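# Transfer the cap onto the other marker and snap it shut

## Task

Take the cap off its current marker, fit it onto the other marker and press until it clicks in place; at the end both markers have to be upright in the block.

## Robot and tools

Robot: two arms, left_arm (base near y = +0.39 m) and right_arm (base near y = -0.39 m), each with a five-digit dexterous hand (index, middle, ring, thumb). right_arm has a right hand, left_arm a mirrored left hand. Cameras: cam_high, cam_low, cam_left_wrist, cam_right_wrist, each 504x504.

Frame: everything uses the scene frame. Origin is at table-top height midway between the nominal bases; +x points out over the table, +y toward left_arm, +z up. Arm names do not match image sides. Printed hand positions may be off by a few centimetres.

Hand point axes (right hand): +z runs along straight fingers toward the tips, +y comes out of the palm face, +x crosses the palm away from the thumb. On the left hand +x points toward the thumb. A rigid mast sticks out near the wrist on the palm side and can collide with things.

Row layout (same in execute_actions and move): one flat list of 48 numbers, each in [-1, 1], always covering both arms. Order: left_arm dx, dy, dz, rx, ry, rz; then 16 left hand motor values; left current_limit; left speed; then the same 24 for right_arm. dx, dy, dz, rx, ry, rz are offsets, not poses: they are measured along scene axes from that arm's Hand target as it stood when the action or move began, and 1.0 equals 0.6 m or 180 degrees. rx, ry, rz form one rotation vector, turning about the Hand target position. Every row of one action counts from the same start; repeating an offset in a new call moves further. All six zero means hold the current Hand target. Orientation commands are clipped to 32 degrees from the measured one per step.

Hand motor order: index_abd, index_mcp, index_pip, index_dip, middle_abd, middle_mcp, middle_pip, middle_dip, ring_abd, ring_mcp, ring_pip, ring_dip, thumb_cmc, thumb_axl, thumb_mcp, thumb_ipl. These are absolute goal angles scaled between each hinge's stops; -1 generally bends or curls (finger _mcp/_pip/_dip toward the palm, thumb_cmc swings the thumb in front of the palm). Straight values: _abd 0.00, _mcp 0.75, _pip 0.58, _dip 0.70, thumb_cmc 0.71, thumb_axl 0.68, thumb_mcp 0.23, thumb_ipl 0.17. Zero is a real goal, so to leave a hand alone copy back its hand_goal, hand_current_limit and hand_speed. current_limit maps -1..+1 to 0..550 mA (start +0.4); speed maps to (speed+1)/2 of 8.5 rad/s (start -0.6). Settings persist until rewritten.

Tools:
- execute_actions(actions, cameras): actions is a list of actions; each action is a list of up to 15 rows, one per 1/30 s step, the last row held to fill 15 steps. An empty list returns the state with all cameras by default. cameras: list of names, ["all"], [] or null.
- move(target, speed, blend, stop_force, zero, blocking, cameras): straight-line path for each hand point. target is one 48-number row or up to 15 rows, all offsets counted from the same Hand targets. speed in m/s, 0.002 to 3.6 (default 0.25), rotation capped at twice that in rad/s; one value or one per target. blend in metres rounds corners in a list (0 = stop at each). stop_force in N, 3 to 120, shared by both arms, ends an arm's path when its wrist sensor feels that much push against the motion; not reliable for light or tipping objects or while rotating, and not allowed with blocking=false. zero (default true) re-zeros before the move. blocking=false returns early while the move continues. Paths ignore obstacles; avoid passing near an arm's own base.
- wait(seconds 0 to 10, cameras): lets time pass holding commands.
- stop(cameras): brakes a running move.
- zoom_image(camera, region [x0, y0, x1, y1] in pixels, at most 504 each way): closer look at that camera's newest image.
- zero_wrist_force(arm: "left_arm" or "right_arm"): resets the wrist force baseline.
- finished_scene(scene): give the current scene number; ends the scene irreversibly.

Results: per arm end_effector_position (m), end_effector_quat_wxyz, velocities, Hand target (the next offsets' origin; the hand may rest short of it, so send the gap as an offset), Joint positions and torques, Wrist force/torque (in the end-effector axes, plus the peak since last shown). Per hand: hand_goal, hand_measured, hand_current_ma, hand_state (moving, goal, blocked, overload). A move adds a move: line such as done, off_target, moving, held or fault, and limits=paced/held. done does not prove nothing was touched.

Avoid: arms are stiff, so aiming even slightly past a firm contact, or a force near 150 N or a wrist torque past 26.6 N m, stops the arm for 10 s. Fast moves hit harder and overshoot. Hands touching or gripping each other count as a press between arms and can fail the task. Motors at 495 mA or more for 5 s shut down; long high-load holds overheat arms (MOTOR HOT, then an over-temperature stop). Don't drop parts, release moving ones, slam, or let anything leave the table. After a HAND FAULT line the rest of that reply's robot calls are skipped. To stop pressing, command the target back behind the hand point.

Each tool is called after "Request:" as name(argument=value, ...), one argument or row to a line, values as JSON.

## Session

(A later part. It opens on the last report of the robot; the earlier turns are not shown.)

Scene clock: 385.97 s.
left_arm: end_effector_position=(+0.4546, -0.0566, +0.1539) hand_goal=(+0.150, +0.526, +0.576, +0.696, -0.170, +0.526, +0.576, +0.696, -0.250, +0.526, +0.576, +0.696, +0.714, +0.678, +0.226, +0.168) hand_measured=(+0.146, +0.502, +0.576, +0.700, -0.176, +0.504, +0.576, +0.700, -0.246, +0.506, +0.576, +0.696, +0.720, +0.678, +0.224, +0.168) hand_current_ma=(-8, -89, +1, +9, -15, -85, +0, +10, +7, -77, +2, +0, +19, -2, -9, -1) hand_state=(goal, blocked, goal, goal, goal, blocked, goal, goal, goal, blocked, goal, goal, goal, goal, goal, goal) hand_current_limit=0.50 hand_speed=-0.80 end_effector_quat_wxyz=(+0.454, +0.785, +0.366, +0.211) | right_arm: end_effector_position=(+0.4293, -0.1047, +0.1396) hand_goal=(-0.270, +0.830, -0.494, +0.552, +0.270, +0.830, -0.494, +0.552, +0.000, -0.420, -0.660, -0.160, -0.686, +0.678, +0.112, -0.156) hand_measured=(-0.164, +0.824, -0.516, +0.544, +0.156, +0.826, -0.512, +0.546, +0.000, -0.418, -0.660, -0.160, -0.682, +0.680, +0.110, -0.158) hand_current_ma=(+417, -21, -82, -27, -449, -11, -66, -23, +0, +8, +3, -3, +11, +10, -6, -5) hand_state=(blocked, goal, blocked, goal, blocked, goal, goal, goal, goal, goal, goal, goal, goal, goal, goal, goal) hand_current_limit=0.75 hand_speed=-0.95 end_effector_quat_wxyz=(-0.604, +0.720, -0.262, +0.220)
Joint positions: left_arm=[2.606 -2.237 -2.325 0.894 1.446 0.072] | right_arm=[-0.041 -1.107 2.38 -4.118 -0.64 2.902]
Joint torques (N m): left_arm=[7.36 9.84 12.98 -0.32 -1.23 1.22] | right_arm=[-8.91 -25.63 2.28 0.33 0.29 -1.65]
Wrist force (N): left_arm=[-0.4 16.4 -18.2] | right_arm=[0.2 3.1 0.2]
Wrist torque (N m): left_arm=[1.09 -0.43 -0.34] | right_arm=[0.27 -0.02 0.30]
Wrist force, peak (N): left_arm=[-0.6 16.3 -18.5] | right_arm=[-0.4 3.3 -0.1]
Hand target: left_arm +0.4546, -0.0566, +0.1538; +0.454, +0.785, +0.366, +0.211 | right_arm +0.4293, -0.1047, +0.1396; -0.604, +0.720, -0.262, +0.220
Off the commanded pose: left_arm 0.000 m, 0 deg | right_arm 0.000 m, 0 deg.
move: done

Request:
move(
  target=[0,0,0,0,0,0,0.15,0.525,0.576,0.696,-0.17,0.525,0.576,0.696,-0.25,0.525,0.576,0.696,0.714,0.678,0.226,0.168,0.5,-0.8,0.01,-0.00875,0,0,0,0,-0.34,0.83,-0.495,0.551,0.34,0.83,-0.495,0.551,0,-0.42,-0.66,-0.16,-0.686,0.677,0.112,-0.157,0.75,-0.95],
  speed=0.015,
  cameras=["cam_right_wrist"],
)

Request:
zoom_image(
  camera="cam_right_wrist",
  region=[220, 0, 420, 200],
)

Scene clock: 387.77 s.
left_arm: end_effector_position=(+0.4546, -0.0566, +0.1538) hand_goal=(+0.150, +0.526, +0.576, +0.696, -0.170, +0.526, +0.576, +0.696, -0.250, +0.526, +0.576, +0.696, +0.714, +0.678, +0.226, +0.168) hand_measured=(+0.146, +0.502, +0.576, +0.700, -0.174, +0.502, +0.576, +0.700, -0.246, +0.504, +0.576, +0.696, +0.720, +0.678, +0.224, +0.168) hand_current_ma=(-8, -92, +1, +9, -8, -88, +0, +10, +7, -80, +2, +0, +19, -2, -9, -1) hand_state=(goal, blocked, goal, goal, goal, blocked, goal, goal, goal, blocked, goal, goal, goal, goal, goal, goal) hand_current_limit=0.50 hand_speed=-0.80 end_effector_quat_wxyz=(+0.454, +0.785, +0.366, +0.211) | right_arm: end_effector_position=(+0.4352, -0.1098, +0.1396) hand_goal=(-0.340, +0.830, -0.494, +0.552, +0.340, +0.830, -0.494, +0.552, +0.000, -0.420, -0.660, -0.160, -0.686, +0.678, +0.112, -0.156) hand_measured=(-0.182, +0.830, -0.524, +0.540, +0.158, +0.818, -0.512, +0.546, +0.000, -0.418, -0.660, -0.160, -0.682, +0.680, +0.110, -0.158) hand_current_ma=(+481, +2, -118, -43, -481, -52, -72, -23, +0, +8, +3, -3, +11, +10, -6, -5) hand_state=(blocked, goal, blocked, goal, blocked, goal, goal, goal, goal, goal, goal, goal, goal, goal, goal, goal) hand_current_limit=0.75 hand_speed=-0.95 end_effector_quat_wxyz=(-0.604, +0.720, -0.262, +0.220)
Joint positions: left_arm=[2.606 -2.238 -2.325 0.894 1.446 0.072] | right_arm=[-0.054 -1.104 2.369 -4.106 -0.626 2.896]
Joint torques (N m): left_arm=[6.22 8.69 12.56 -0.45 -0.95 0.63] | right_arm=[-10.48 -15.04 -20.01 0.7 2.41 -1.78]
Wrist force (N): left_arm=[-0.3 16.5 -18.7] | right_arm=[-1.3 3.8 0.4]
Wrist torque (N m): left_arm=[1.13 -0.41 -0.35] | right_arm=[0.29 -0.10 0.33]
Wrist force, peak (N): left_arm=[-0.3 16.8 -19.0] | right_arm=[-1.3 3.8 0.4]
Hand target: left_arm +0.4546, -0.0566, +0.1538; +0.454, +0.785, +0.366, +0.211 | right_arm +0.4353, -0.1099, +0.1396; -0.604, +0.720, -0.262, +0.220
Off the commanded pose: left_arm 0.000 m, 0 deg | right_arm 0.000 m, 0 deg.
move: done
Images, in order (width x height): cam_right_wrist 504x504.

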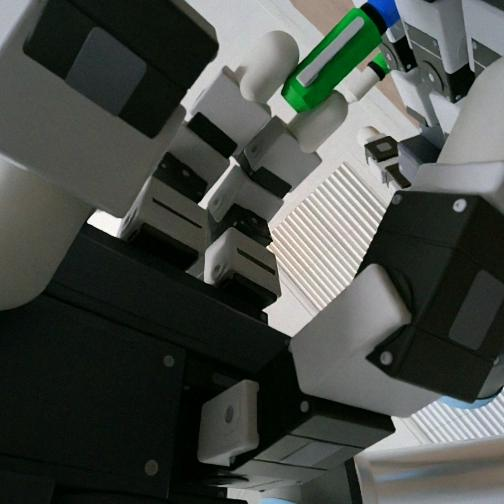

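Scaled by 2.520.

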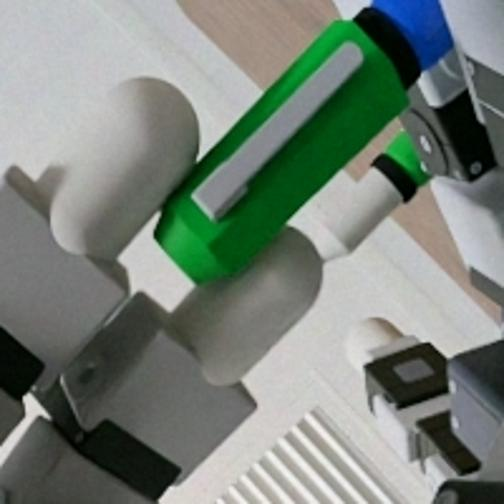

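Request:
move(
  target=[0,0,0,0,0,0,0.15,0.525,0.576,0.696,-0.17,0.525,0.576,0.696,-0.25,0.525,0.576,0.696,0.714,0.678,0.226,0.168,0.5,-0.8,0.00765,-0.0064,0,0,0,0,-0.34,0.83,-0.495,0.551,0.34,0.83,-0.495,0.551,0,-0.42,-0.66,-0.16,-0.686,0.677,0.112,-0.157,0.75,-0.95],
  speed=0.015,
)

Request:
move(
  target=[0,0,0,0,0,0,0.15,0.525,0.576,0.696,-0.17,0.525,0.576,0.696,-0.25,0.525,0.576,0.696,0.714,0.678,0.226,0.168,0.5,-0.8,0.0038,-0.0032,0,0,0,0,-0.34,0.83,-0.495,0.551,0.34,0.83,-0.495,0.551,0,-0.42,-0.66,-0.16,-0.686,0.677,0.112,-0.157,0.75,-0.95],
  speed=0.015,
  cameras=["cam_right_wrist"],
)

Request:
zoom_image(
  camera="cam_right_wrist",
  region=[220, 0, 420, 200],
)

Scene clock: 389.23 s.
left_arm: end_effector_position=(+0.4546, -0.0566, +0.1538) hand_goal=(+0.150, +0.526, +0.576, +0.696, -0.170, +0.526, +0.576, +0.696, -0.250, +0.526, +0.576, +0.696, +0.714, +0.678, +0.226, +0.168) hand_measured=(+0.146, +0.498, +0.576, +0.700, -0.174, +0.498, +0.576, +0.700, -0.246, +0.500, +0.576, +0.696, +0.720, +0.678, +0.224, +0.168) hand_current_ma=(-8, -109, +1, +9, -8, -105, +0, +10, +7, -98, +2, +0, +19, -2, -9, -1) hand_state=(goal, blocked, goal, goal, goal, blocked, goal, goal, goal, blocked, goal, goal, goal, goal, goal, goal) hand_current_limit=0.50 hand_speed=-0.80 end_effector_quat_wxyz=(+0.454, +0.785, +0.366, +0.211) | right_arm: end_effector_position=(+0.4398, -0.1137, +0.1396) hand_goal=(-0.340, +0.830, -0.494, +0.552, +0.340, +0.830, -0.494, +0.552, +0.000, -0.420, -0.660, -0.160, -0.686, +0.678, +0.112, -0.156) hand_measured=(-0.182, +0.838, -0.526, +0.540, +0.172, +0.810, -0.510, +0.548, +0.000, -0.418, -0.660, -0.160, -0.682, +0.680, +0.110, -0.158) hand_current_ma=(+481, +28, -128, -46, -481, -87, -61, -11, +0, +8, +3, -3, +11, +10, -6, -5) hand_state=(blocked, goal, blocked, goal, blocked, blocked, goal, goal, goal, goal, goal, goal, goal, goal, goal, goal) hand_current_limit=0.75 hand_speed=-0.95 end_effector_quat_wxyz=(-0.604, +0.720, -0.262, +0.220)
Joint positions: left_arm=[2.606 -2.238 -2.325 0.894 1.446 0.072] | right_arm=[-0.064 -1.101 2.361 -4.096 -0.617 2.89]
Joint torques (N m): left_arm=[4.86 18.44 6.79 -0.41 -0.4 -0.06] | right_arm=[-16.12 -17.42 -22.45 0.04 0.44 -2.12]
Wrist force (N): left_arm=[0.9 12.2 0.7] | right_arm=[-8.5 5.3 2.5]
Wrist torque (N m): left_arm=[-0.62 -0.01 -0.14] | right_arm=[0.15 -0.46 0.27]
Wrist force, peak (N): left_arm=[-0.4 17.0 -18.7] | right_arm=[-8.5 5.7 2.5]
Hand target: left_arm +0.4546, -0.0566, +0.1538; +0.454, +0.785, +0.366, +0.211 | right_arm +0.4399, -0.1138, +0.1396; -0.604, +0.720, -0.262, +0.220
Off the commanded pose: left_arm 0.000 m, 0 deg | right_arm 0.000 m, 0 deg.
move: done

Scene clock: 389.93 s.
left_arm: end_effector_position=(+0.4546, -0.0566, +0.1538) hand_goal=(+0.150, +0.526, +0.576, +0.696, -0.170, +0.526, +0.576, +0.696, -0.250, +0.526, +0.576, +0.696, +0.714, +0.678, +0.226, +0.168) hand_measured=(+0.146, +0.494, +0.576, +0.700, -0.174, +0.496, +0.576, +0.700, -0.246, +0.498, +0.576, +0.696, +0.720, +0.678, +0.224, +0.168) hand_current_ma=(-8, -122, +1, +9, -8, -115, +0, +10, +7, -88, +2, +0, +19, -2, -9, -1) hand_state=(goal, blocked, goal, goal, goal, blocked, goal, goal, goal, moving, goal, goal, goal, goal, goal, goal) hand_current_limit=0.50 hand_speed=-0.80 end_effector_quat_wxyz=(+0.454, +0.785, +0.366, +0.211) | right_arm: end_effector_position=(+0.4422, -0.1157, +0.1396) hand_goal=(-0.340, +0.830, -0.494, +0.552, +0.340, +0.830, -0.494, +0.552, +0.000, -0.420, -0.660, -0.160, -0.686, +0.678, +0.112, -0.156) hand_measured=(-0.182, +0.838, -0.526, +0.540, +0.180, +0.808, -0.512, +0.548, +0.000, -0.418, -0.660, -0.160, -0.682, +0.680, +0.110, -0.158) hand_current_ma=(+481, +16, -133, -47, -481, -89, -81, -25, +0, +8, +3, -3, +11, +10, -6, -5) hand_state=(blocked, moving, blocked, goal, blocked, blocked, moving, moving, goal, goal, goal, goal, goal, goal, goal, goal) hand_current_limit=0.75 hand_speed=-0.95 end_effector_quat_wxyz=(-0.604, +0.720, -0.262, +0.220)
Joint positions: left_arm=[2.606 -2.238 -2.325 0.894 1.446 0.072] | right_arm=[-0.069 -1.1 2.356 -4.091 -0.612 2.888]
Joint torques (N m): left_arm=[3.14 30.06 0.95 -0.26 -0.43 -0.5] | right_arm=[-13.32 -16.81 -21.01 0.76 0.88 -1.95]
Wrist force (N): left_arm=[-0.4 7.9 0.9] | right_arm=[-4.7 4.3 1.1]
Wrist torque (N m): left_arm=[-0.53 -0.05 -0.15] | right_arm=[0.26 -0.24 0.28]
Wrist force, peak (N): left_arm=[1.2 13.6 -0.6] | right_arm=[-10.7 5.6 2.5]
Hand target: left_arm +0.4546, -0.0566, +0.1538; +0.454, +0.785, +0.366, +0.211 | right_arm +0.4422, -0.1157, +0.1396; -0.604, +0.720, -0.262, +0.220
Off the commanded pose: left_arm 0.000 m, 0 deg | right_arm 0.000 m, 0 deg.
move: done
Images, in order (width x height): cam_right_wrist 504x504.

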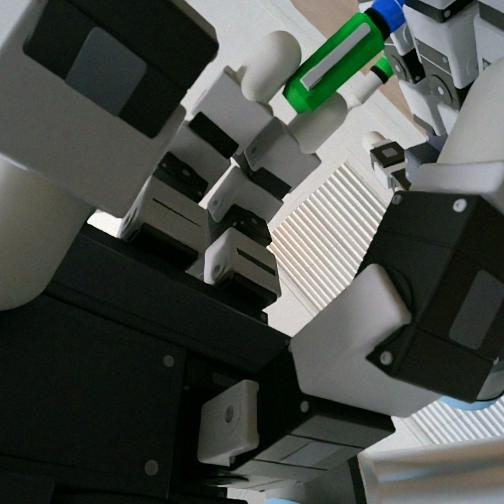

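Scaled by 2.520.

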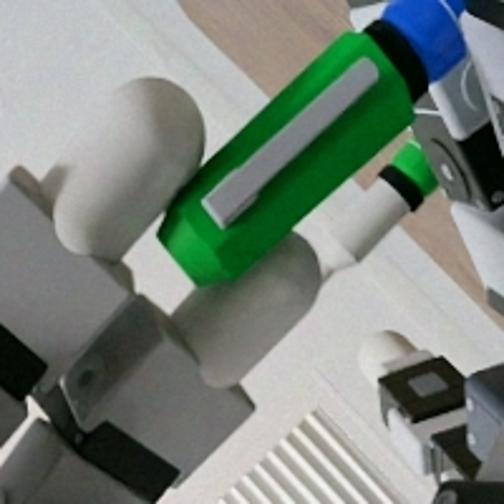

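Request:
move(
  target=[0,0,-0.0035,0,0,0,0.15,0.525,0.576,0.696,-0.17,0.525,0.576,0.696,-0.25,0.525,0.576,0.696,0.714,0.678,0.226,0.168,0.7,-0.8,0,0,0,0,0,0,-0.34,0.83,-0.495,0.551,0.34,0.83,-0.495,0.551,0,-0.42,-0.66,-0.16,-0.686,0.677,0.112,-0.157,0.75,-0.95],
  speed=0.01,
  cameras=["cam_low", "cam_high"],
)

Request:
zoom_image(
  camera="cam_low",
  region=[88, 235, 208, 325],
)

Scene clock: 392.03 s.
left_arm: end_effector_position=(+0.4546, -0.0566, +0.1517) hand_goal=(+0.150, +0.526, +0.576, +0.696, -0.170, +0.526, +0.576, +0.696, -0.250, +0.526, +0.576, +0.696, +0.714, +0.678, +0.226, +0.168) hand_measured=(+0.146, +0.478, +0.576, +0.700, -0.174, +0.478, +0.576, +0.700, -0.246, +0.484, +0.576, +0.696, +0.720, +0.678, +0.224, +0.168) hand_current_ma=(-8, -203, +1, +9, -8, -198, +0, +10, +7, -168, +2, +0, +19, -2, -9, -1) hand_state=(goal, blocked, goal, goal, goal, blocked, goal, goal, goal, blocked, goal, goal, goal, goal, goal, goal) hand_current_limit=0.70 hand_speed=-0.80 end_effector_quat_wxyz=(+0.454, +0.785, +0.366, +0.211) | right_arm: end_effector_position=(+0.4422, -0.1157, +0.1396) hand_goal=(-0.340, +0.830, -0.494, +0.552, +0.340, +0.830, -0.494, +0.552, +0.000, -0.420, -0.660, -0.160, -0.686, +0.678, +0.112, -0.156) hand_measured=(-0.182, +0.838, -0.526, +0.540, +0.180, +0.812, -0.516, +0.544, +0.000, -0.418, -0.660, -0.160, -0.682, +0.680, +0.110, -0.158) hand_current_ma=(+481, +28, -133, -47, -481, -77, -89, -30, +0, +8, +3, -3, +11, +10, -6, -5) hand_state=(blocked, goal, blocked, goal, blocked, goal, blocked, goal, goal, goal, goal, goal, goal, goal, goal, goal) hand_current_limit=0.75 hand_speed=-0.95 end_effector_quat_wxyz=(-0.604, +0.720, -0.262, +0.220)
Joint positions: left_arm=[2.606 -2.244 -2.324 0.9 1.446 0.072] | right_arm=[-0.069 -1.099 2.356 -4.091 -0.612 2.888]
Joint torques (N m): left_arm=[-1.41 4.29 10.15 -2.25 -0.02 -0.62] | right_arm=[-11.14 -16.4 -19.62 0.85 1.48 -1.72]
Wrist force (N): left_arm=[-0.4 23.3 -21.8] | right_arm=[-2.5 3.7 1.1]
Wrist torque (N m): left_arm=[1.19 -0.17 -0.43] | right_arm=[0.32 -0.21 0.32]
Wrist force, peak (N): left_arm=[-0.4 22.8 -23.1] | right_arm=[-4.5 5.0 1.4]
Hand target: left_arm +0.4546, -0.0566, +0.1517; +0.454, +0.785, +0.366, +0.211 | right_arm +0.4422, -0.1157, +0.1396; -0.604, +0.720, -0.262, +0.220
Off the commanded pose: left_arm 0.000 m, 0 deg | right_arm 0.000 m, 0 deg.
move: done
Images, in order (width x height): cam_high 504x504, cam_low 504x504.

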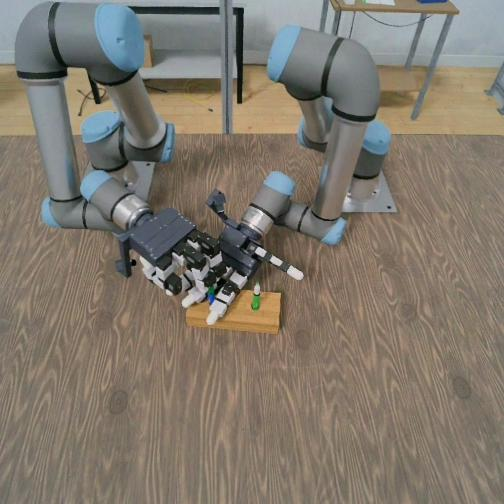

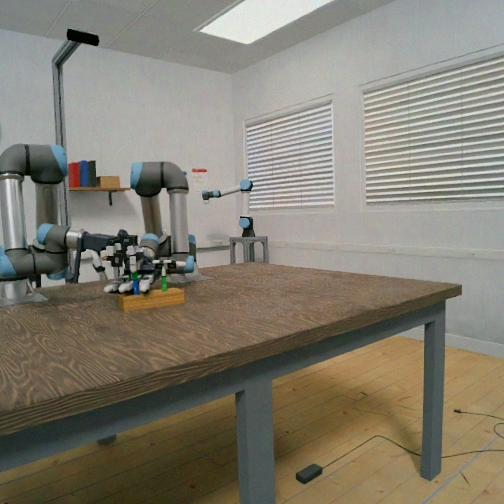

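Scaled by 4.200.

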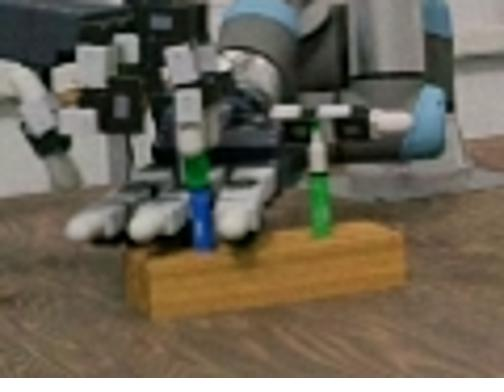

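Request:
move(
  target=[0,0,0,0,0,0,0.15,0.525,0.576,0.696,-0.17,0.525,0.576,0.696,-0.25,0.525,0.576,0.696,0.714,0.678,0.226,0.168,0.7,-0.8,0.0038,-0.0032,0,0,0,0,-0.34,0.83,-0.495,0.551,0.34,0.83,-0.495,0.551,0,-0.42,-0.66,-0.16,-0.686,0.677,0.112,-0.157,0.75,-0.95],
  speed=0.01,
)

Request:
move(
  target=[0,0,0,0,0,0,0.15,0.525,0.576,0.696,-0.17,0.525,0.576,0.696,-0.25,0.525,0.576,0.696,0.714,0.678,0.226,0.168,0.7,-0.8,0.0019,-0.0016,0,0,0,0,-0.34,0.83,-0.495,0.551,0.34,0.83,-0.495,0.551,0,-0.42,-0.66,-0.16,-0.686,0.677,0.112,-0.157,0.75,-0.95],
  speed=0.01,
)

Scene clock: 393.37 s.
left_arm: end_effector_position=(+0.4546, -0.0566, +0.1517) hand_goal=(+0.150, +0.526, +0.576, +0.696, -0.170, +0.526, +0.576, +0.696, -0.250, +0.526, +0.576, +0.696, +0.714, +0.678, +0.226, +0.168) hand_measured=(+0.146, +0.474, +0.576, +0.700, -0.174, +0.474, +0.576, +0.700, -0.246, +0.482, +0.576, +0.696, +0.720, +0.678, +0.224, +0.168) hand_current_ma=(-8, -222, +1, +9, -8, -216, +0, +10, +7, -182, +2, +0, +19, -2, -9, -1) hand_state=(goal, moving, goal, goal, goal, moving, goal, goal, goal, moving, goal, goal, goal, goal, goal, goal) hand_current_limit=0.70 hand_speed=-0.80 end_effector_quat_wxyz=(+0.454, +0.785, +0.366, +0.211) | right_arm: end_effector_position=(+0.4444, -0.1175, +0.1396) hand_goal=(-0.340, +0.830, -0.494, +0.552, +0.340, +0.830, -0.494, +0.552, +0.000, -0.420, -0.660, -0.160, -0.686, +0.678, +0.112, -0.156) hand_measured=(-0.182, +0.838, -0.526, +0.540, +0.182, +0.808, -0.516, +0.546, +0.000, -0.418, -0.660, -0.160, -0.682, +0.680, +0.110, -0.158) hand_current_ma=(+481, +34, -133, -47, -481, -90, -86, -22, +0, +8, +3, -3, +11, +10, -6, -5) hand_state=(blocked, goal, blocked, goal, blocked, blocked, blocked, goal, goal, goal, goal, goal, goal, goal, goal, goal) hand_current_limit=0.75 hand_speed=-0.95 end_effector_quat_wxyz=(-0.604, +0.720, -0.262, +0.220)
Joint positions: left_arm=[2.606 -2.244 -2.324 0.9 1.446 0.072] | right_arm=[-0.074 -1.098 2.352 -4.086 -0.608 2.885]
Joint torques (N m): left_arm=[-1.35 11.49 4.84 -2.54 0.17 -0.6] | right_arm=[-16.27 -17.06 -23.07 0.2 0.42 -2.26]
Wrist force (N): left_arm=[0.0 19.7 -4.8] | right_arm=[-9.3 6.2 2.7]
Wrist torque (N m): left_arm=[-0.29 -0.16 -0.38] | right_arm=[0.20 -0.64 0.32]
Wrist force, peak (N): left_arm=[-0.2 23.7 -22.6] | right_arm=[-9.5 6.4 2.5]
Hand target: left_arm +0.4546, -0.0566, +0.1517; +0.454, +0.785, +0.366, +0.211 | right_arm +0.4445, -0.1176, +0.1396; -0.604, +0.720, -0.262, +0.220
Off the commanded pose: left_arm 0.000 m, 0 deg | right_arm 0.000 m, 0 deg.
move: done

Scene clock: 394.07 s.
left_arm: end_effector_position=(+0.4546, -0.0566, +0.1517) hand_goal=(+0.150, +0.526, +0.576, +0.696, -0.170, +0.526, +0.576, +0.696, -0.250, +0.526, +0.576, +0.696, +0.714, +0.678, +0.226, +0.168) hand_measured=(+0.146, +0.472, +0.576, +0.700, -0.174, +0.474, +0.576, +0.700, -0.246, +0.482, +0.576, +0.696, +0.720, +0.678, +0.224, +0.168) hand_current_ma=(-8, -226, +1, +9, -8, -221, +0, +10, +7, -184, +2, +0, +19, -2, -9, -1) hand_state=(goal, blocked, goal, goal, goal, blocked, goal, goal, goal, blocked, goal, goal, goal, goal, goal, goal) hand_current_limit=0.70 hand_speed=-0.80 end_effector_quat_wxyz=(+0.454, +0.785, +0.366, +0.211) | right_arm: end_effector_position=(+0.4456, -0.1185, +0.1396) hand_goal=(-0.340, +0.830, -0.494, +0.552, +0.340, +0.830, -0.494, +0.552, +0.000, -0.420, -0.660, -0.160, -0.686, +0.678, +0.112, -0.156) hand_measured=(-0.182, +0.842, -0.528, +0.538, +0.192, +0.806, -0.514, +0.548, +0.000, -0.418, -0.660, -0.160, -0.682, +0.680, +0.110, -0.158) hand_current_ma=(+481, +45, -143, -50, -480, -101, -78, -17, +0, +8, +3, -3, +11, +10, -6, -5) hand_state=(blocked, goal, blocked, goal, blocked, blocked, goal, goal, goal, goal, goal, goal, goal, goal, goal, goal) hand_current_limit=0.75 hand_speed=-0.95 end_effector_quat_wxyz=(-0.604, +0.720, -0.262, +0.220)
Joint positions: left_arm=[2.606 -2.244 -2.324 0.9 1.446 0.072] | right_arm=[-0.077 -1.097 2.349 -4.084 -0.605 2.884]
Joint torques (N m): left_arm=[-1.01 20.86 -2.26 -2.38 0.34 -0.71] | right_arm=[-18.95 -17.9 -24.24 0.09 -0.7 -2.43]
Wrist force (N): left_arm=[1.6 19.7 -1.5] | right_arm=[-12.7 7.0 3.5]
Wrist torque (N m): left_arm=[-0.56 -0.05 -0.23] | right_arm=[0.17 -0.80 0.30]
Wrist force, peak (N): left_arm=[-0.1 20.1 -4.6] | right_arm=[-13.0 7.0 3.1]
Hand target: left_arm +0.4546, -0.0566, +0.1517; +0.454, +0.785, +0.366, +0.211 | right_arm +0.4456, -0.1186, +0.1396; -0.604, +0.720, -0.262, +0.220
Off the commanded pose: left_arm 0.000 m, 0 deg | right_arm 0.000 m, 0 deg.
move: done

Request:
move(
  target=[0,0,0,0,0,0,0.15,0.525,0.576,0.696,-0.17,0.525,0.576,0.696,-0.25,0.525,0.576,0.696,0.714,0.678,0.226,0.168,0.7,-0.8,0,0,0.004,0,0,0,-0.4,0.86,-0.495,0.551,0.4,0.86,-0.495,0.551,0,-0.42,-0.66,-0.16,-0.686,0.677,0.112,-0.157,0.75,-0.95],
  speed=0.01,
)

Request:
move(
  target=[0,0,0,0,0,0,0.15,0.525,0.576,0.696,-0.17,0.525,0.576,0.696,-0.25,0.525,0.576,0.696,0.714,0.678,0.226,0.168,0.7,-0.8,0,0,0.004,0,0,0,-0.4,0.86,-0.495,0.551,0.4,0.86,-0.495,0.551,0,-0.42,-0.66,-0.16,-0.686,0.677,0.112,-0.157,0.75,-0.95],
  speed=0.01,
  cameras=["cam_low", "cam_right_wrist"],
)

Request:
zoom_image(
  camera="cam_right_wrist",
  region=[220, 0, 420, 200],
)

Scene clock: 395.73 s.
left_arm: end_effector_position=(+0.4546, -0.0566, +0.1517) hand_goal=(+0.150, +0.526, +0.576, +0.696, -0.170, +0.526, +0.576, +0.696, -0.250, +0.526, +0.576, +0.696, +0.714, +0.678, +0.226, +0.168) hand_measured=(+0.146, +0.472, +0.576, +0.700, -0.174, +0.474, +0.576, +0.700, -0.246, +0.480, +0.576, +0.696, +0.720, +0.678, +0.224, +0.168) hand_current_ma=(-8, -228, +1, +9, -8, -223, +0, +10, +7, -186, +2, +0, +19, -2, -9, -1) hand_state=(goal, blocked, goal, goal, goal, blocked, goal, goal, goal, blocked, goal, goal, goal, goal, goal, goal) hand_current_limit=0.70 hand_speed=-0.80 end_effector_quat_wxyz=(+0.454, +0.785, +0.366, +0.211) | right_arm: end_effector_position=(+0.4457, -0.1186, +0.1419) hand_goal=(-0.400, +0.860, -0.494, +0.552, +0.400, +0.860, -0.494, +0.552, +0.000, -0.420, -0.660, -0.160, -0.686, +0.678, +0.112, -0.156) hand_measured=(-0.182, +0.832, -0.530, +0.540, +0.194, +0.800, -0.528, +0.540, +0.000, -0.418, -0.660, -0.160, -0.682, +0.680, +0.110, -0.158) hand_current_ma=(+481, -121, -150, -42, -480, -273, -143, -48, +0, +8, +3, -3, +11, +10, -6, -5) hand_state=(blocked, blocked, blocked, goal, blocked, blocked, blocked, goal, goal, goal, goal, goal, goal, goal, goal, goal) hand_current_limit=0.75 hand_speed=-0.95 end_effector_quat_wxyz=(-0.604, +0.720, -0.262, +0.220) end_effector_velocity=(+0.000, +0.000, +0.003) end_effector_angular_velocity=(-0.001, -0.003, +0.001)
Joint positions: left_arm=[2.606 -2.244 -2.324 0.9 1.446 0.072] | right_arm=[-0.077 -1.104 2.349 -4.076 -0.605 2.884]
Joint velocities: left_arm=[within noise] | right_arm=[0 -0.007 0.001 0.004 0 0]
Joint torques (N m): left_arm=[-1.32 33.42 -3.91 -2.22 0.76 -0.78] | right_arm=[-8.95 -40.15 -21.51 -0.27 -0.58 -0.4]
Wrist force (N): left_arm=[-0.8 17.3 -1.4] | right_arm=[-4.3 10.7 2.5]
Wrist torque (N m): left_arm=[-0.56 -0.17 -0.39] | right_arm=[0.10 -0.33 0.34]
Wrist force, peak (N): left_arm=[1.7 19.9 -1.7] | right_arm=[-7.4 15.3 4.0]
Hand target: left_arm +0.4546, -0.0566, +0.1517; +0.454, +0.785, +0.366, +0.211 | right_arm +0.4456, -0.1186, +0.1420; -0.604, +0.720, -0.262, +0.220
Off the commanded pose: left_arm 0.000 m, 0 deg | right_arm 0.000 m, 0 deg.
move: done

Scene clock: 396.67 s.
left_arm: end_effector_position=(+0.4546, -0.0566, +0.1517) hand_goal=(+0.150, +0.526, +0.576, +0.696, -0.170, +0.526, +0.576, +0.696, -0.250, +0.526, +0.576, +0.696, +0.714, +0.678, +0.226, +0.168) hand_measured=(+0.146, +0.472, +0.576, +0.700, -0.174, +0.474, +0.576, +0.700, -0.246, +0.480, +0.576, +0.696, +0.720, +0.678, +0.224, +0.168) hand_current_ma=(-8, -228, +1, +9, -8, -223, +0, +10, +7, -186, +2, +0, +19, -2, -9, -1) hand_state=(goal, blocked, goal, goal, goal, blocked, goal, goal, goal, blocked, goal, goal, goal, goal, goal, goal) hand_current_limit=0.70 hand_speed=-0.80 end_effector_quat_wxyz=(+0.454, +0.785, +0.366, +0.211) | right_arm: end_effector_position=(+0.4457, -0.1186, +0.1444) hand_goal=(-0.400, +0.860, -0.494, +0.552, +0.400, +0.860, -0.494, +0.552, +0.000, -0.420, -0.660, -0.160, -0.686, +0.678, +0.112, -0.156) hand_measured=(-0.188, +0.854, -0.492, +0.556, +0.284, +0.814, -0.566, +0.518, +0.000, -0.418, -0.660, -0.160, -0.682, +0.680, +0.110, -0.158) hand_current_ma=(+481, -25, +3, +16, -461, -204, -316, -141, +0, +8, +3, -3, +11, +10, -6, -5) hand_state=(blocked, goal, goal, goal, blocked, blocked, blocked, blocked, goal, goal, goal, goal, goal, goal, goal, goal) hand_current_limit=0.75 hand_speed=-0.95 end_effector_quat_wxyz=(-0.604, +0.720, -0.262, +0.220)
Joint positions: left_arm=[2.606 -2.244 -2.324 0.9 1.446 0.072] | right_arm=[-0.077 -1.112 2.349 -4.068 -0.605 2.884]
Joint torques (N m): left_arm=[-0.84 33.78 -3.15 -2.3 0.91 -0.62] | right_arm=[2.67 -38.38 -18.11 0.89 -0.38 0.22]
Wrist force (N): left_arm=[-0.9 17.1 -1.2] | right_arm=[0.1 3.2 -0.7]
Wrist torque (N m): left_arm=[-0.59 -0.15 -0.39] | right_arm=[0.28 0.02 0.25]
Wrist force, peak (N): left_arm=[-0.7 18.0 -1.1] | right_arm=[-4.4 11.0 2.3]
Hand target: left_arm +0.4546, -0.0566, +0.1517; +0.454, +0.785, +0.366, +0.211 | right_arm +0.4456, -0.1186, +0.1444; -0.604, +0.720, -0.262, +0.220
Off the commanded pose: left_arm 0.000 m, 0 deg | right_arm 0.000 m, 0 deg.
move: done
Images, in order (width x height): cam_low 504x504, cam_right_wrist 504x504.

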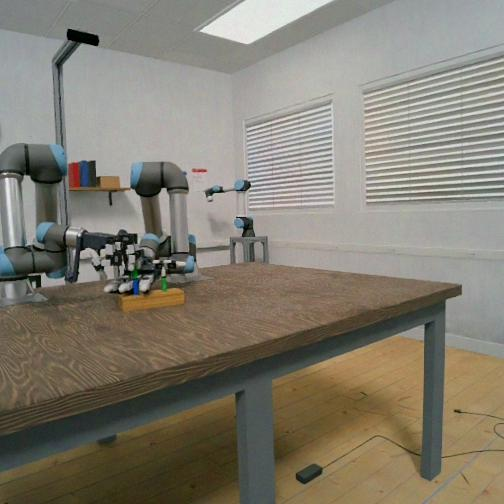

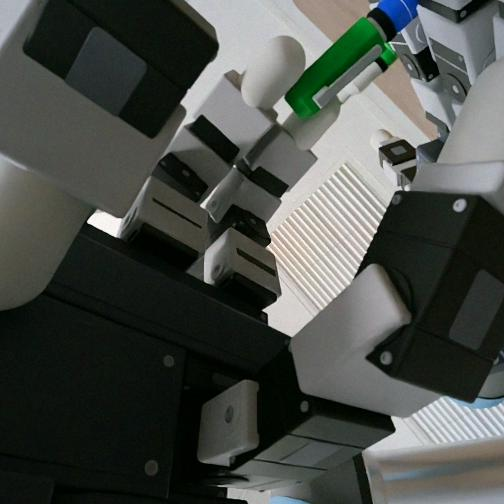

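Scaled by 2.520.

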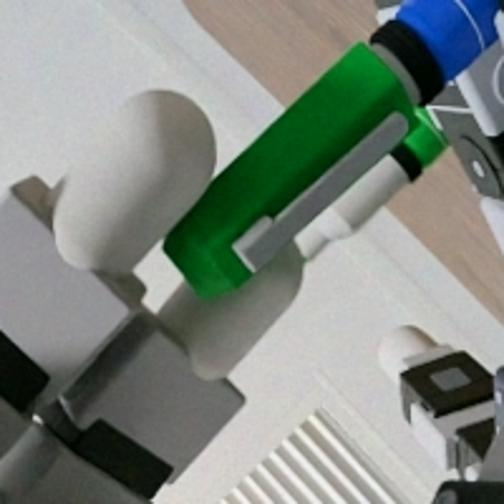

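Request:
move(
  target=[0,0,0,0,0,0,0.15,0.525,0.576,0.696,-0.17,0.525,0.576,0.696,-0.25,0.525,0.576,0.696,0.714,0.678,0.226,0.168,0.7,-0.8,0,0,0.02,0,0,0,-0.4,0.86,-0.495,0.551,0.4,0.86,-0.495,0.551,0,-0.42,-0.66,-0.16,-0.686,0.677,0.112,-0.157,0.75,-0.95],
  speed=0.02,
  cameras=["cam_low", "cam_right_wrist"],
)

Request:
zoom_image(
  camera="cam_right_wrist",
  region=[220, 0, 420, 200],
)

Request:
zoom_image(
  camera="cam_low",
  region=[88, 235, 208, 325],
)

Scene clock: 398.37 s.
left_arm: end_effector_position=(+0.4546, -0.0566, +0.1517) hand_goal=(+0.150, +0.526, +0.576, +0.696, -0.170, +0.526, +0.576, +0.696, -0.250, +0.526, +0.576, +0.696, +0.714, +0.678, +0.226, +0.168) hand_measured=(+0.146, +0.472, +0.576, +0.700, -0.174, +0.474, +0.576, +0.700, -0.246, +0.480, +0.576, +0.696, +0.720, +0.678, +0.224, +0.168) hand_current_ma=(-8, -228, +1, +9, -8, -223, +0, +10, +7, -186, +2, +0, +19, -2, -9, -1) hand_state=(goal, blocked, goal, goal, goal, blocked, goal, goal, goal, blocked, goal, goal, goal, goal, goal, goal) hand_current_limit=0.70 hand_speed=-0.80 end_effector_quat_wxyz=(+0.454, +0.785, +0.366, +0.211) | right_arm: end_effector_position=(+0.4456, -0.1186, +0.1563) hand_goal=(-0.400, +0.860, -0.494, +0.552, +0.400, +0.860, -0.494, +0.552, +0.000, -0.420, -0.660, -0.160, -0.686, +0.678, +0.112, -0.156) hand_measured=(-0.188, +0.854, -0.492, +0.556, +0.284, +0.814, -0.566, +0.518, +0.000, -0.418, -0.660, -0.160, -0.682, +0.680, +0.110, -0.158) hand_current_ma=(+481, -25, +3, +17, -459, -204, -316, -141, +0, +8, +3, -3, +11, +10, -6, -5) hand_state=(blocked, goal, goal, goal, blocked, blocked, blocked, blocked, goal, goal, goal, goal, goal, goal, goal, goal) hand_current_limit=0.75 hand_speed=-0.95 end_effector_quat_wxyz=(-0.604, +0.720, -0.262, +0.220)
Joint positions: left_arm=[2.606 -2.244 -2.324 0.9 1.446 0.072] | right_arm=[-0.077 -1.149 2.347 -4.03 -0.605 2.884]
Joint torques (N m): left_arm=[-0.38 33.54 -4.17 -2.39 0.71 -0.87] | right_arm=[9.75 -35.88 -19.81 1 0.5 -1.16]
Wrist force (N): left_arm=[-0.5 17.7 -1.2] | right_arm=[0.0 3.2 -0.6]
Wrist torque (N m): left_arm=[-0.54 -0.20 -0.37] | right_arm=[0.29 0.04 0.20]
Wrist force, peak (N): left_arm=[-0.7 18.0 -1.3] | right_arm=[0.4 3.9 -1.1]
Hand target: left_arm +0.4546, -0.0566, +0.1517; +0.454, +0.785, +0.366, +0.211 | right_arm +0.4456, -0.1186, +0.1564; -0.604, +0.720, -0.262, +0.220
Off the commanded pose: left_arm 0.000 m, 0 deg | right_arm 0.000 m, 0 deg.
move: done
Images, in order (width x height): cam_low 504x504, cam_right_wrist 504x504.

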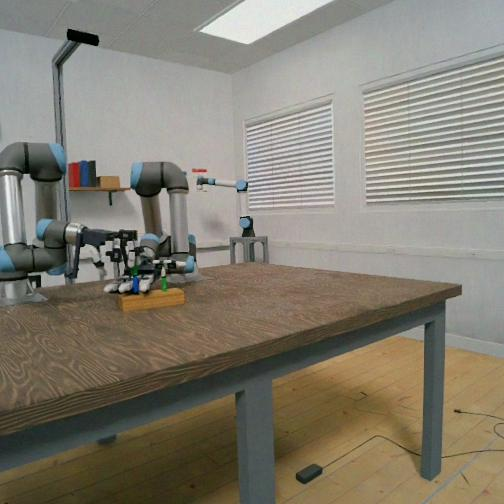

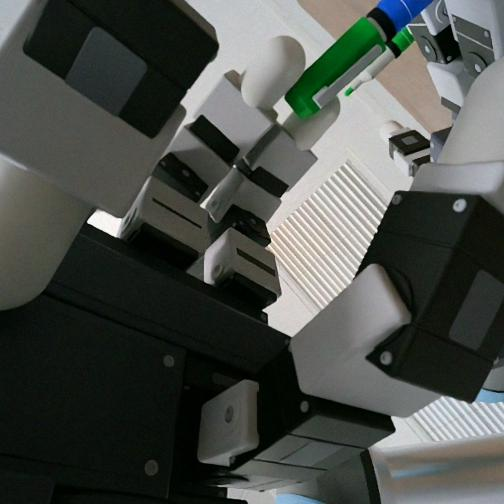

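Scaled by 2.520.

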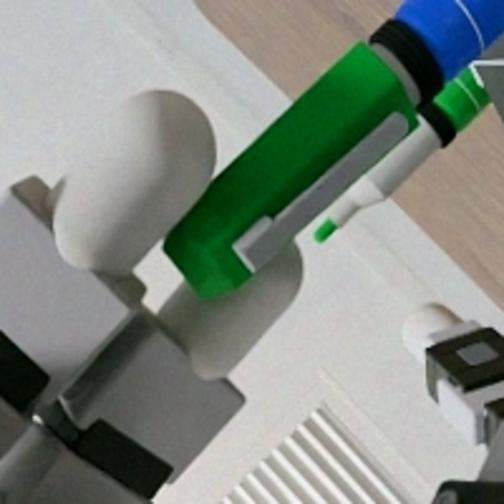

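Scaled by 4.200.

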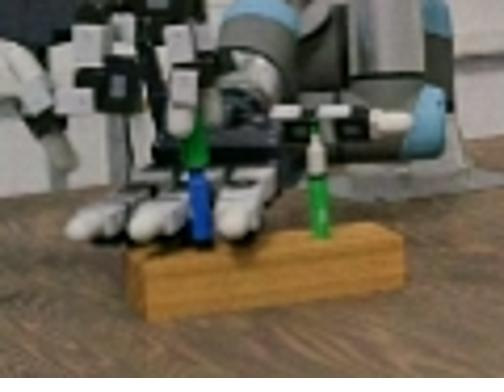

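Request:
zoom_image(
  camera="cam_right_wrist",
  region=[340, 0, 440, 100],
)

Scaled by 5.040.

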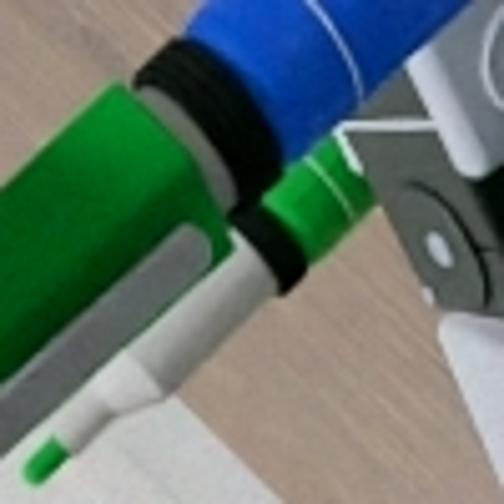

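Request:
move(
  target=[0,0,0,0,0,0,0.15,0.525,0.576,0.696,-0.17,0.525,0.576,0.696,-0.25,0.525,0.576,0.696,0.714,0.678,0.226,0.168,0.7,-0.8,0,0,-0.0225,0,0,0,-0.4,0.86,-0.495,0.551,0.4,0.86,-0.495,0.551,0,-0.42,-0.66,-0.16,-0.686,0.677,0.112,-0.157,0.75,-0.95],
  speed=0.02,
  stop_force=3,
  cameras=["cam_right_wrist"],
)

Request:
zoom_image(
  camera="cam_right_wrist",
  region=[260, 0, 440, 180],
)

Scene clock: 402.17 s.
left_arm: end_effector_position=(+0.4546, -0.0566, +0.1517) hand_goal=(+0.150, +0.526, +0.576, +0.696, -0.170, +0.526, +0.576, +0.696, -0.250, +0.526, +0.576, +0.696, +0.714, +0.678, +0.226, +0.168) hand_measured=(+0.146, +0.472, +0.576, +0.700, -0.174, +0.474, +0.576, +0.700, -0.246, +0.480, +0.576, +0.696, +0.720, +0.678, +0.224, +0.168) hand_current_ma=(-8, -228, +1, +9, -8, -223, +0, +10, +7, -186, +2, +0, +19, -2, -9, -1) hand_state=(goal, blocked, goal, goal, goal, blocked, goal, goal, goal, blocked, goal, goal, goal, goal, goal, goal) hand_current_limit=0.70 hand_speed=-0.80 end_effector_quat_wxyz=(+0.454, +0.785, +0.366, +0.211) | right_arm: end_effector_position=(+0.4456, -0.1186, +0.1429) hand_goal=(-0.400, +0.860, -0.494, +0.552, +0.400, +0.860, -0.494, +0.552, +0.000, -0.420, -0.660, -0.160, -0.686, +0.678, +0.112, -0.156) hand_measured=(-0.188, +0.856, -0.492, +0.556, +0.284, +0.818, -0.566, +0.518, +0.000, -0.418, -0.660, -0.160, -0.682, +0.680, +0.110, -0.158) hand_current_ma=(+481, -11, +3, +17, -459, -187, -316, -141, +0, +8, +3, -3, +11, +10, -6, -5) hand_state=(blocked, goal, goal, goal, blocked, blocked, blocked, blocked, goal, goal, goal, goal, goal, goal, goal, goal) hand_current_limit=0.75 hand_speed=-0.95 end_effector_quat_wxyz=(-0.604, +0.720, -0.262, +0.220)
Joint positions: left_arm=[2.606 -2.244 -2.324 0.9 1.446 0.072] | right_arm=[-0.077 -1.108 2.349 -4.073 -0.605 2.884]
Joint torques (N m): left_arm=[-0.93 33.54 -4.48 -2.44 0.97 -0.85] | right_arm=[6.96 -14.49 2.79 -4.9 0 1.4]
Wrist force (N): left_arm=[-0.8 17.5 -1.2] | right_arm=[0.1 2.7 -1.0]
Wrist torque (N m): left_arm=[-0.56 -0.16 -0.38] | right_arm=[0.33 0.02 0.24]
Wrist force, peak (N): left_arm=[-0.5 18.0 -1.4] | right_arm=[0.3 3.7 -1.3]
Hand target: left_arm +0.4546, -0.0566, +0.1517; +0.454, +0.785, +0.366, +0.211 | right_arm +0.4456, -0.1186, +0.1429; -0.604, +0.720, -0.262, +0.220
Off the commanded pose: left_arm 0.000 m, 0 deg | right_arm 0.000 m, 0 deg.
move: done
Images, in order (width x height): cam_right_wrist 504x504.

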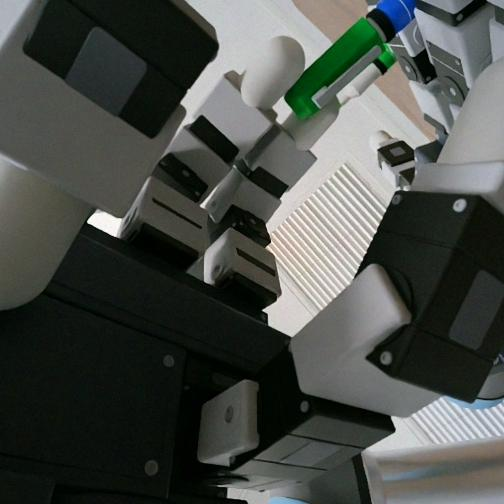

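Scaled by 2.800.

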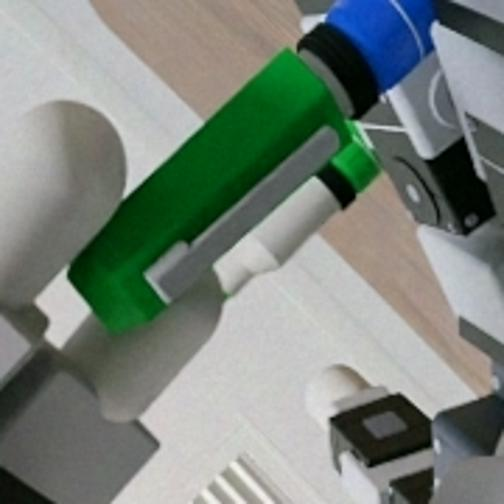

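Request:
move(
  target=[0,0,0,0,0,0,-0.25,0.525,0.576,0.696,0.25,0.525,0.576,0.696,-0.25,0.525,0.576,0.696,0.714,0.678,0.226,0.168,0.75,-0.8,0,0,0,0,0,0,-0.4,0.86,-0.495,0.551,0.4,0.86,-0.495,0.551,0,-0.42,-0.66,-0.16,-0.686,0.677,0.112,-0.157,0.75,-0.95],
  speed=0.02,
)

Request:
move(
  target=[0,0,0,0,0,0,-0.25,0.525,0.576,0.696,0.25,0.525,0.576,0.696,-0.25,0.525,0.576,0.696,0.714,0.678,0.226,0.168,0.75,-0.8,0.0064,-0.0053,0,0,0,0,-0.4,0.86,-0.495,0.551,0.4,0.86,-0.495,0.551,0,-0.42,-0.66,-0.16,-0.686,0.677,0.112,-0.157,0.75,-0.95],
  speed=0.01,
)

Scene clock: 403.60 s.
left_arm: end_effector_position=(+0.4546, -0.0566, +0.1517) hand_goal=(-0.250, +0.526, +0.576, +0.696, +0.250, +0.526, +0.576, +0.696, -0.250, +0.526, +0.576, +0.696, +0.714, +0.678, +0.226, +0.168) hand_measured=(-0.058, +0.472, +0.576, +0.698, -0.082, +0.474, +0.576, +0.700, -0.246, +0.480, +0.576, +0.696, +0.720, +0.678, +0.224, +0.168) hand_current_ma=(+481, -228, +1, +7, -481, -223, +0, +10, +7, -186, +2, +0, +19, -2, -9, -1) hand_state=(moving, blocked, goal, goal, blocked, blocked, goal, goal, goal, blocked, goal, goal, goal, goal, goal, goal) hand_current_limit=0.75 hand_speed=-0.80 end_effector_quat_wxyz=(+0.454, +0.785, +0.366, +0.211) | right_arm: end_effector_position=(+0.4456, -0.1186, +0.1429) hand_goal=(-0.400, +0.860, -0.494, +0.552, +0.400, +0.860, -0.494, +0.552, +0.000, -0.420, -0.660, -0.160, -0.686, +0.678, +0.112, -0.156) hand_measured=(-0.188, +0.860, -0.480, +0.568, +0.284, +0.826, -0.566, +0.518, +0.000, -0.418, -0.660, -0.160, -0.682, +0.680, +0.110, -0.158) hand_current_ma=(+481, +1, +55, +61, -459, -146, -316, -141, +0, +8, +3, -3, +11, +10, -6, -5) hand_state=(blocked, goal, goal, goal, blocked, blocked, blocked, blocked, goal, goal, goal, goal, goal, goal, goal, goal) hand_current_limit=0.75 hand_speed=-0.95 end_effector_quat_wxyz=(-0.604, +0.720, -0.262, +0.220)
Joint positions: left_arm=[2.606 -2.244 -2.324 0.9 1.446 0.072] | right_arm=[-0.077 -1.108 2.349 -4.073 -0.605 2.884]
Joint torques (N m): left_arm=[-1.43 32.61 -3.87 -2.36 1.07 -0.66] | right_arm=[2.67 -19.39 1.82 -4.86 -0.2 1.42]
Wrist force (N): left_arm=[-2.3 17.0 -3.3] | right_arm=[-1.0 5.5 1.8]
Wrist torque (N m): left_arm=[-0.40 -0.27 -0.29] | right_arm=[0.20 0.01 0.23]
Wrist force, peak (N): left_arm=[-2.9 17.3 -3.7] | right_arm=[-0.6 6.2 2.8]
Hand target: left_arm +0.4546, -0.0566, +0.1517; +0.454, +0.785, +0.366, +0.211 | right_arm +0.4456, -0.1186, +0.1429; -0.604, +0.720, -0.262, +0.220
Off the commanded pose: left_arm 0.000 m, 0 deg | right_arm 0.000 m, 0 deg.
move: done

Scene clock: 404.33 s.
left_arm: end_effector_position=(+0.4546, -0.0566, +0.1517) hand_goal=(-0.250, +0.526, +0.576, +0.696, +0.250, +0.526, +0.576, +0.696, -0.250, +0.526, +0.576, +0.696, +0.714, +0.678, +0.226, +0.168) hand_measured=(-0.064, +0.472, +0.576, +0.698, -0.082, +0.474, +0.576, +0.698, -0.246, +0.480, +0.576, +0.696, +0.720, +0.678, +0.224, +0.168) hand_current_ma=(+481, -228, +1, +7, -481, -223, +0, +3, +7, -186, +2, +0, +19, -2, -9, -1) hand_state=(blocked, blocked, goal, goal, blocked, blocked, goal, goal, goal, blocked, goal, goal, goal, goal, goal, goal) hand_current_limit=0.75 hand_speed=-0.80 end_effector_quat_wxyz=(+0.454, +0.785, +0.366, +0.211) | right_arm: end_effector_position=(+0.4493, -0.1216, +0.1429) hand_goal=(-0.400, +0.860, -0.494, +0.552, +0.400, +0.860, -0.494, +0.552, +0.000, -0.420, -0.660, -0.160, -0.686, +0.678, +0.112, -0.156) hand_measured=(-0.188, +0.864, -0.490, +0.564, +0.288, +0.826, -0.566, +0.522, +0.000, -0.418, -0.660, -0.160, -0.682, +0.680, +0.110, -0.158) hand_current_ma=(+481, +16, +9, +45, -438, -146, -316, -123, +0, +8, +3, -3, +11, +10, -6, -5) hand_state=(blocked, goal, goal, goal, blocked, blocked, blocked, blocked, goal, goal, goal, goal, goal, goal, goal, goal) hand_current_limit=0.75 hand_speed=-0.95 end_effector_quat_wxyz=(-0.604, +0.720, -0.262, +0.220)
Joint positions: left_arm=[2.606 -2.244 -2.324 0.9 1.446 0.072] | right_arm=[-0.084 -1.105 2.342 -4.065 -0.598 2.88]
Joint torques (N m): left_arm=[-1.94 32.72 -4.08 -2.29 1.06 -0.88] | right_arm=[-14.53 -17.65 -22.52 0.22 0.79 -1.99]
Wrist force (N): left_arm=[-1.9 17.9 -1.1] | right_arm=[-7.9 6.9 2.2]
Wrist torque (N m): left_arm=[-0.53 -0.24 -0.30] | right_arm=[0.15 -0.41 0.21]
Wrist force, peak (N): left_arm=[-1.9 18.3 -1.2] | right_arm=[-7.9 6.9 2.2]
Hand target: left_arm +0.4546, -0.0566, +0.1517; +0.454, +0.785, +0.366, +0.211 | right_arm +0.4495, -0.1218, +0.1429; -0.604, +0.720, -0.262, +0.220
Off the commanded pose: left_arm 0.000 m, 0 deg | right_arm 0.000 m, 0 deg.
move: done

Request:
move(
  target=[0,0,0,0,0,0,-0.25,0.525,0.576,0.696,0.25,0.525,0.576,0.696,-0.25,0.525,0.576,0.696,0.714,0.678,0.226,0.168,0.75,-0.8,0.002,-0.0017,0.0,0,0,0,-0.4,0.86,-0.495,0.551,0.4,0.86,-0.495,0.551,0,-0.42,-0.66,-0.16,-0.686,0.677,0.112,-0.157,0.75,-0.95],
  speed=0.01,
)

Request:
move(
  target=[0,0,0,0,0,0,-0.25,0.525,0.576,0.696,0.25,0.525,0.576,0.696,-0.25,0.525,0.576,0.696,0.714,0.678,0.226,0.168,0.75,-0.8,0.001,-0.0008,0.004,0,0,0,-0.4,0.86,-0.495,0.551,0.4,0.86,-0.495,0.551,0,-0.42,-0.66,-0.16,-0.686,0.677,0.112,-0.157,0.75,-0.95],
  speed=0.01,
  cameras=["cam_right_wrist"],
)

Request:
zoom_image(
  camera="cam_right_wrist",
  region=[260, 0, 440, 180],
)

Scene clock: 406.17 s.
left_arm: end_effector_position=(+0.4546, -0.0566, +0.1517) hand_goal=(-0.250, +0.526, +0.576, +0.696, +0.250, +0.526, +0.576, +0.696, -0.250, +0.526, +0.576, +0.696, +0.714, +0.678, +0.226, +0.168) hand_measured=(-0.066, +0.472, +0.576, +0.698, -0.082, +0.474, +0.576, +0.698, -0.246, +0.480, +0.576, +0.696, +0.720, +0.678, +0.224, +0.168) hand_current_ma=(+481, -228, +1, +7, -481, -223, +0, +3, +7, -186, +2, +0, +19, -2, -9, -1) hand_state=(blocked, blocked, goal, goal, blocked, blocked, goal, goal, goal, blocked, goal, goal, goal, goal, goal, goal) hand_current_limit=0.75 hand_speed=-0.80 end_effector_quat_wxyz=(+0.454, +0.785, +0.366, +0.211) | right_arm: end_effector_position=(+0.4507, -0.1228, +0.1429) hand_goal=(-0.400, +0.860, -0.494, +0.552, +0.400, +0.860, -0.494, +0.552, +0.000, -0.420, -0.660, -0.160, -0.686, +0.678, +0.112, -0.156) hand_measured=(-0.188, +0.872, -0.494, +0.562, +0.292, +0.828, -0.558, +0.544, +0.000, -0.418, -0.660, -0.160, -0.682, +0.680, +0.110, -0.158) hand_current_ma=(+481, +46, +2, +36, -424, -135, -274, -25, +0, +8, +3, -3, +11, +10, -6, -5) hand_state=(blocked, goal, goal, goal, blocked, blocked, blocked, goal, goal, goal, goal, goal, goal, goal, goal, goal) hand_current_limit=0.75 hand_speed=-0.95 end_effector_quat_wxyz=(-0.604, +0.720, -0.262, +0.220)
Joint positions: left_arm=[2.606 -2.244 -2.324 0.9 1.446 0.072] | right_arm=[-0.087 -1.104 2.339 -4.062 -0.596 2.878]
Joint torques (N m): left_arm=[-1.38 34.3 -4.2 -2.48 0.92 -0.73] | right_arm=[-15.76 -16.73 -22.12 0.64 0.48 -2.29]
Wrist force (N): left_arm=[-2.2 18.1 -1.9] | right_arm=[-8.6 4.0 1.8]
Wrist torque (N m): left_arm=[-0.45 -0.28 -0.34] | right_arm=[0.29 -0.43 0.18]
Wrist force, peak (N): left_arm=[-1.9 19.2 0.7] | right_arm=[-11.4 6.9 2.4]
Hand target: left_arm +0.4546, -0.0566, +0.1517; +0.454, +0.785, +0.366, +0.211 | right_arm +0.4507, -0.1228, +0.1429; -0.604, +0.720, -0.262, +0.220
Off the commanded pose: left_arm 0.000 m, 0 deg | right_arm 0.000 m, 0 deg.
move: done

Scene clock: 406.90 s.
left_arm: end_effector_position=(+0.4546, -0.0566, +0.1517) hand_goal=(-0.250, +0.526, +0.576, +0.696, +0.250, +0.526, +0.576, +0.696, -0.250, +0.526, +0.576, +0.696, +0.714, +0.678, +0.226, +0.168) hand_measured=(-0.068, +0.472, +0.576, +0.698, -0.082, +0.474, +0.576, +0.698, -0.246, +0.480, +0.576, +0.696, +0.720, +0.678, +0.224, +0.168) hand_current_ma=(+481, -228, +1, +7, -481, -223, +0, +3, +7, -186, +2, +0, +19, -2, -9, -1) hand_state=(blocked, blocked, goal, goal, blocked, blocked, goal, goal, goal, blocked, goal, goal, goal, goal, goal, goal) hand_current_limit=0.75 hand_speed=-0.80 end_effector_quat_wxyz=(+0.454, +0.785, +0.366, +0.211) | right_arm: end_effector_position=(+0.4513, -0.1232, +0.1452) hand_goal=(-0.400, +0.860, -0.494, +0.552, +0.400, +0.860, -0.494, +0.552, +0.000, -0.420, -0.660, -0.160, -0.686, +0.678, +0.112, -0.156) hand_measured=(-0.188, +0.872, -0.486, +0.562, +0.292, +0.830, -0.552, +0.550, +0.000, -0.418, -0.660, -0.160, -0.682, +0.680, +0.110, -0.158) hand_current_ma=(+481, +48, +30, +34, -424, -127, -253, -9, +0, +8, +3, -3, +11, +10, -6, -5) hand_state=(blocked, goal, goal, goal, blocked, blocked, blocked, goal, goal, goal, goal, goal, goal, goal, goal, goal) hand_current_limit=0.75 hand_speed=-0.95 end_effector_quat_wxyz=(-0.604, +0.720, -0.262, +0.220)
Joint positions: left_arm=[2.606 -2.244 -2.324 0.9 1.446 0.072] | right_arm=[-0.088 -1.111 2.338 -4.053 -0.595 2.878]
Joint torques (N m): left_arm=[-1.14 33.88 -3.73 -2.39 0.99 -0.96] | right_arm=[-14.62 -39.51 -21.09 0.59 1.38 -2.1]
Wrist force (N): left_arm=[-3.3 16.2 -4.8] | right_arm=[-5.8 4.6 2.9]
Wrist torque (N m): left_arm=[-0.32 -0.36 -0.35] | right_arm=[0.19 -0.30 0.21]
Wrist force, peak (N): left_arm=[-2.4 17.9 -1.9] | right_arm=[-9.1 5.1 1.9]
Hand target: left_arm +0.4546, -0.0566, +0.1517; +0.454, +0.785, +0.366, +0.211 | right_arm +0.4513, -0.1233, +0.1453; -0.604, +0.720, -0.262, +0.220
Off the commanded pose: left_arm 0.000 m, 0 deg | right_arm 0.000 m, 0 deg.
move: done
Images, in order (width x height): cam_right_wrist 504x504.

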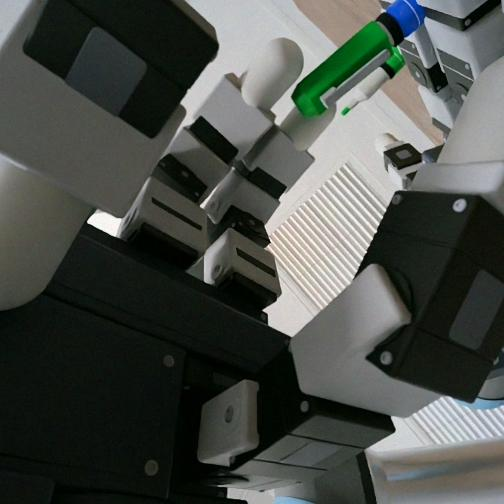

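Scaled by 2.800.

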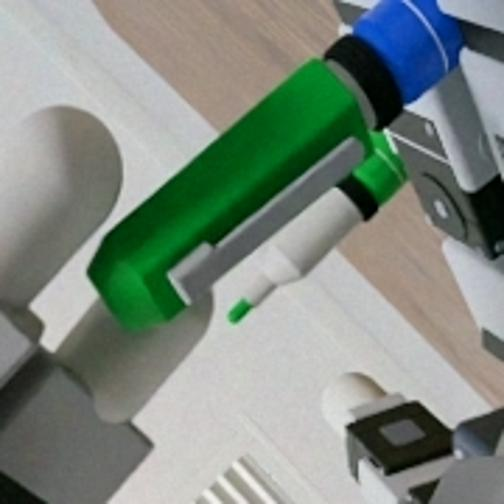

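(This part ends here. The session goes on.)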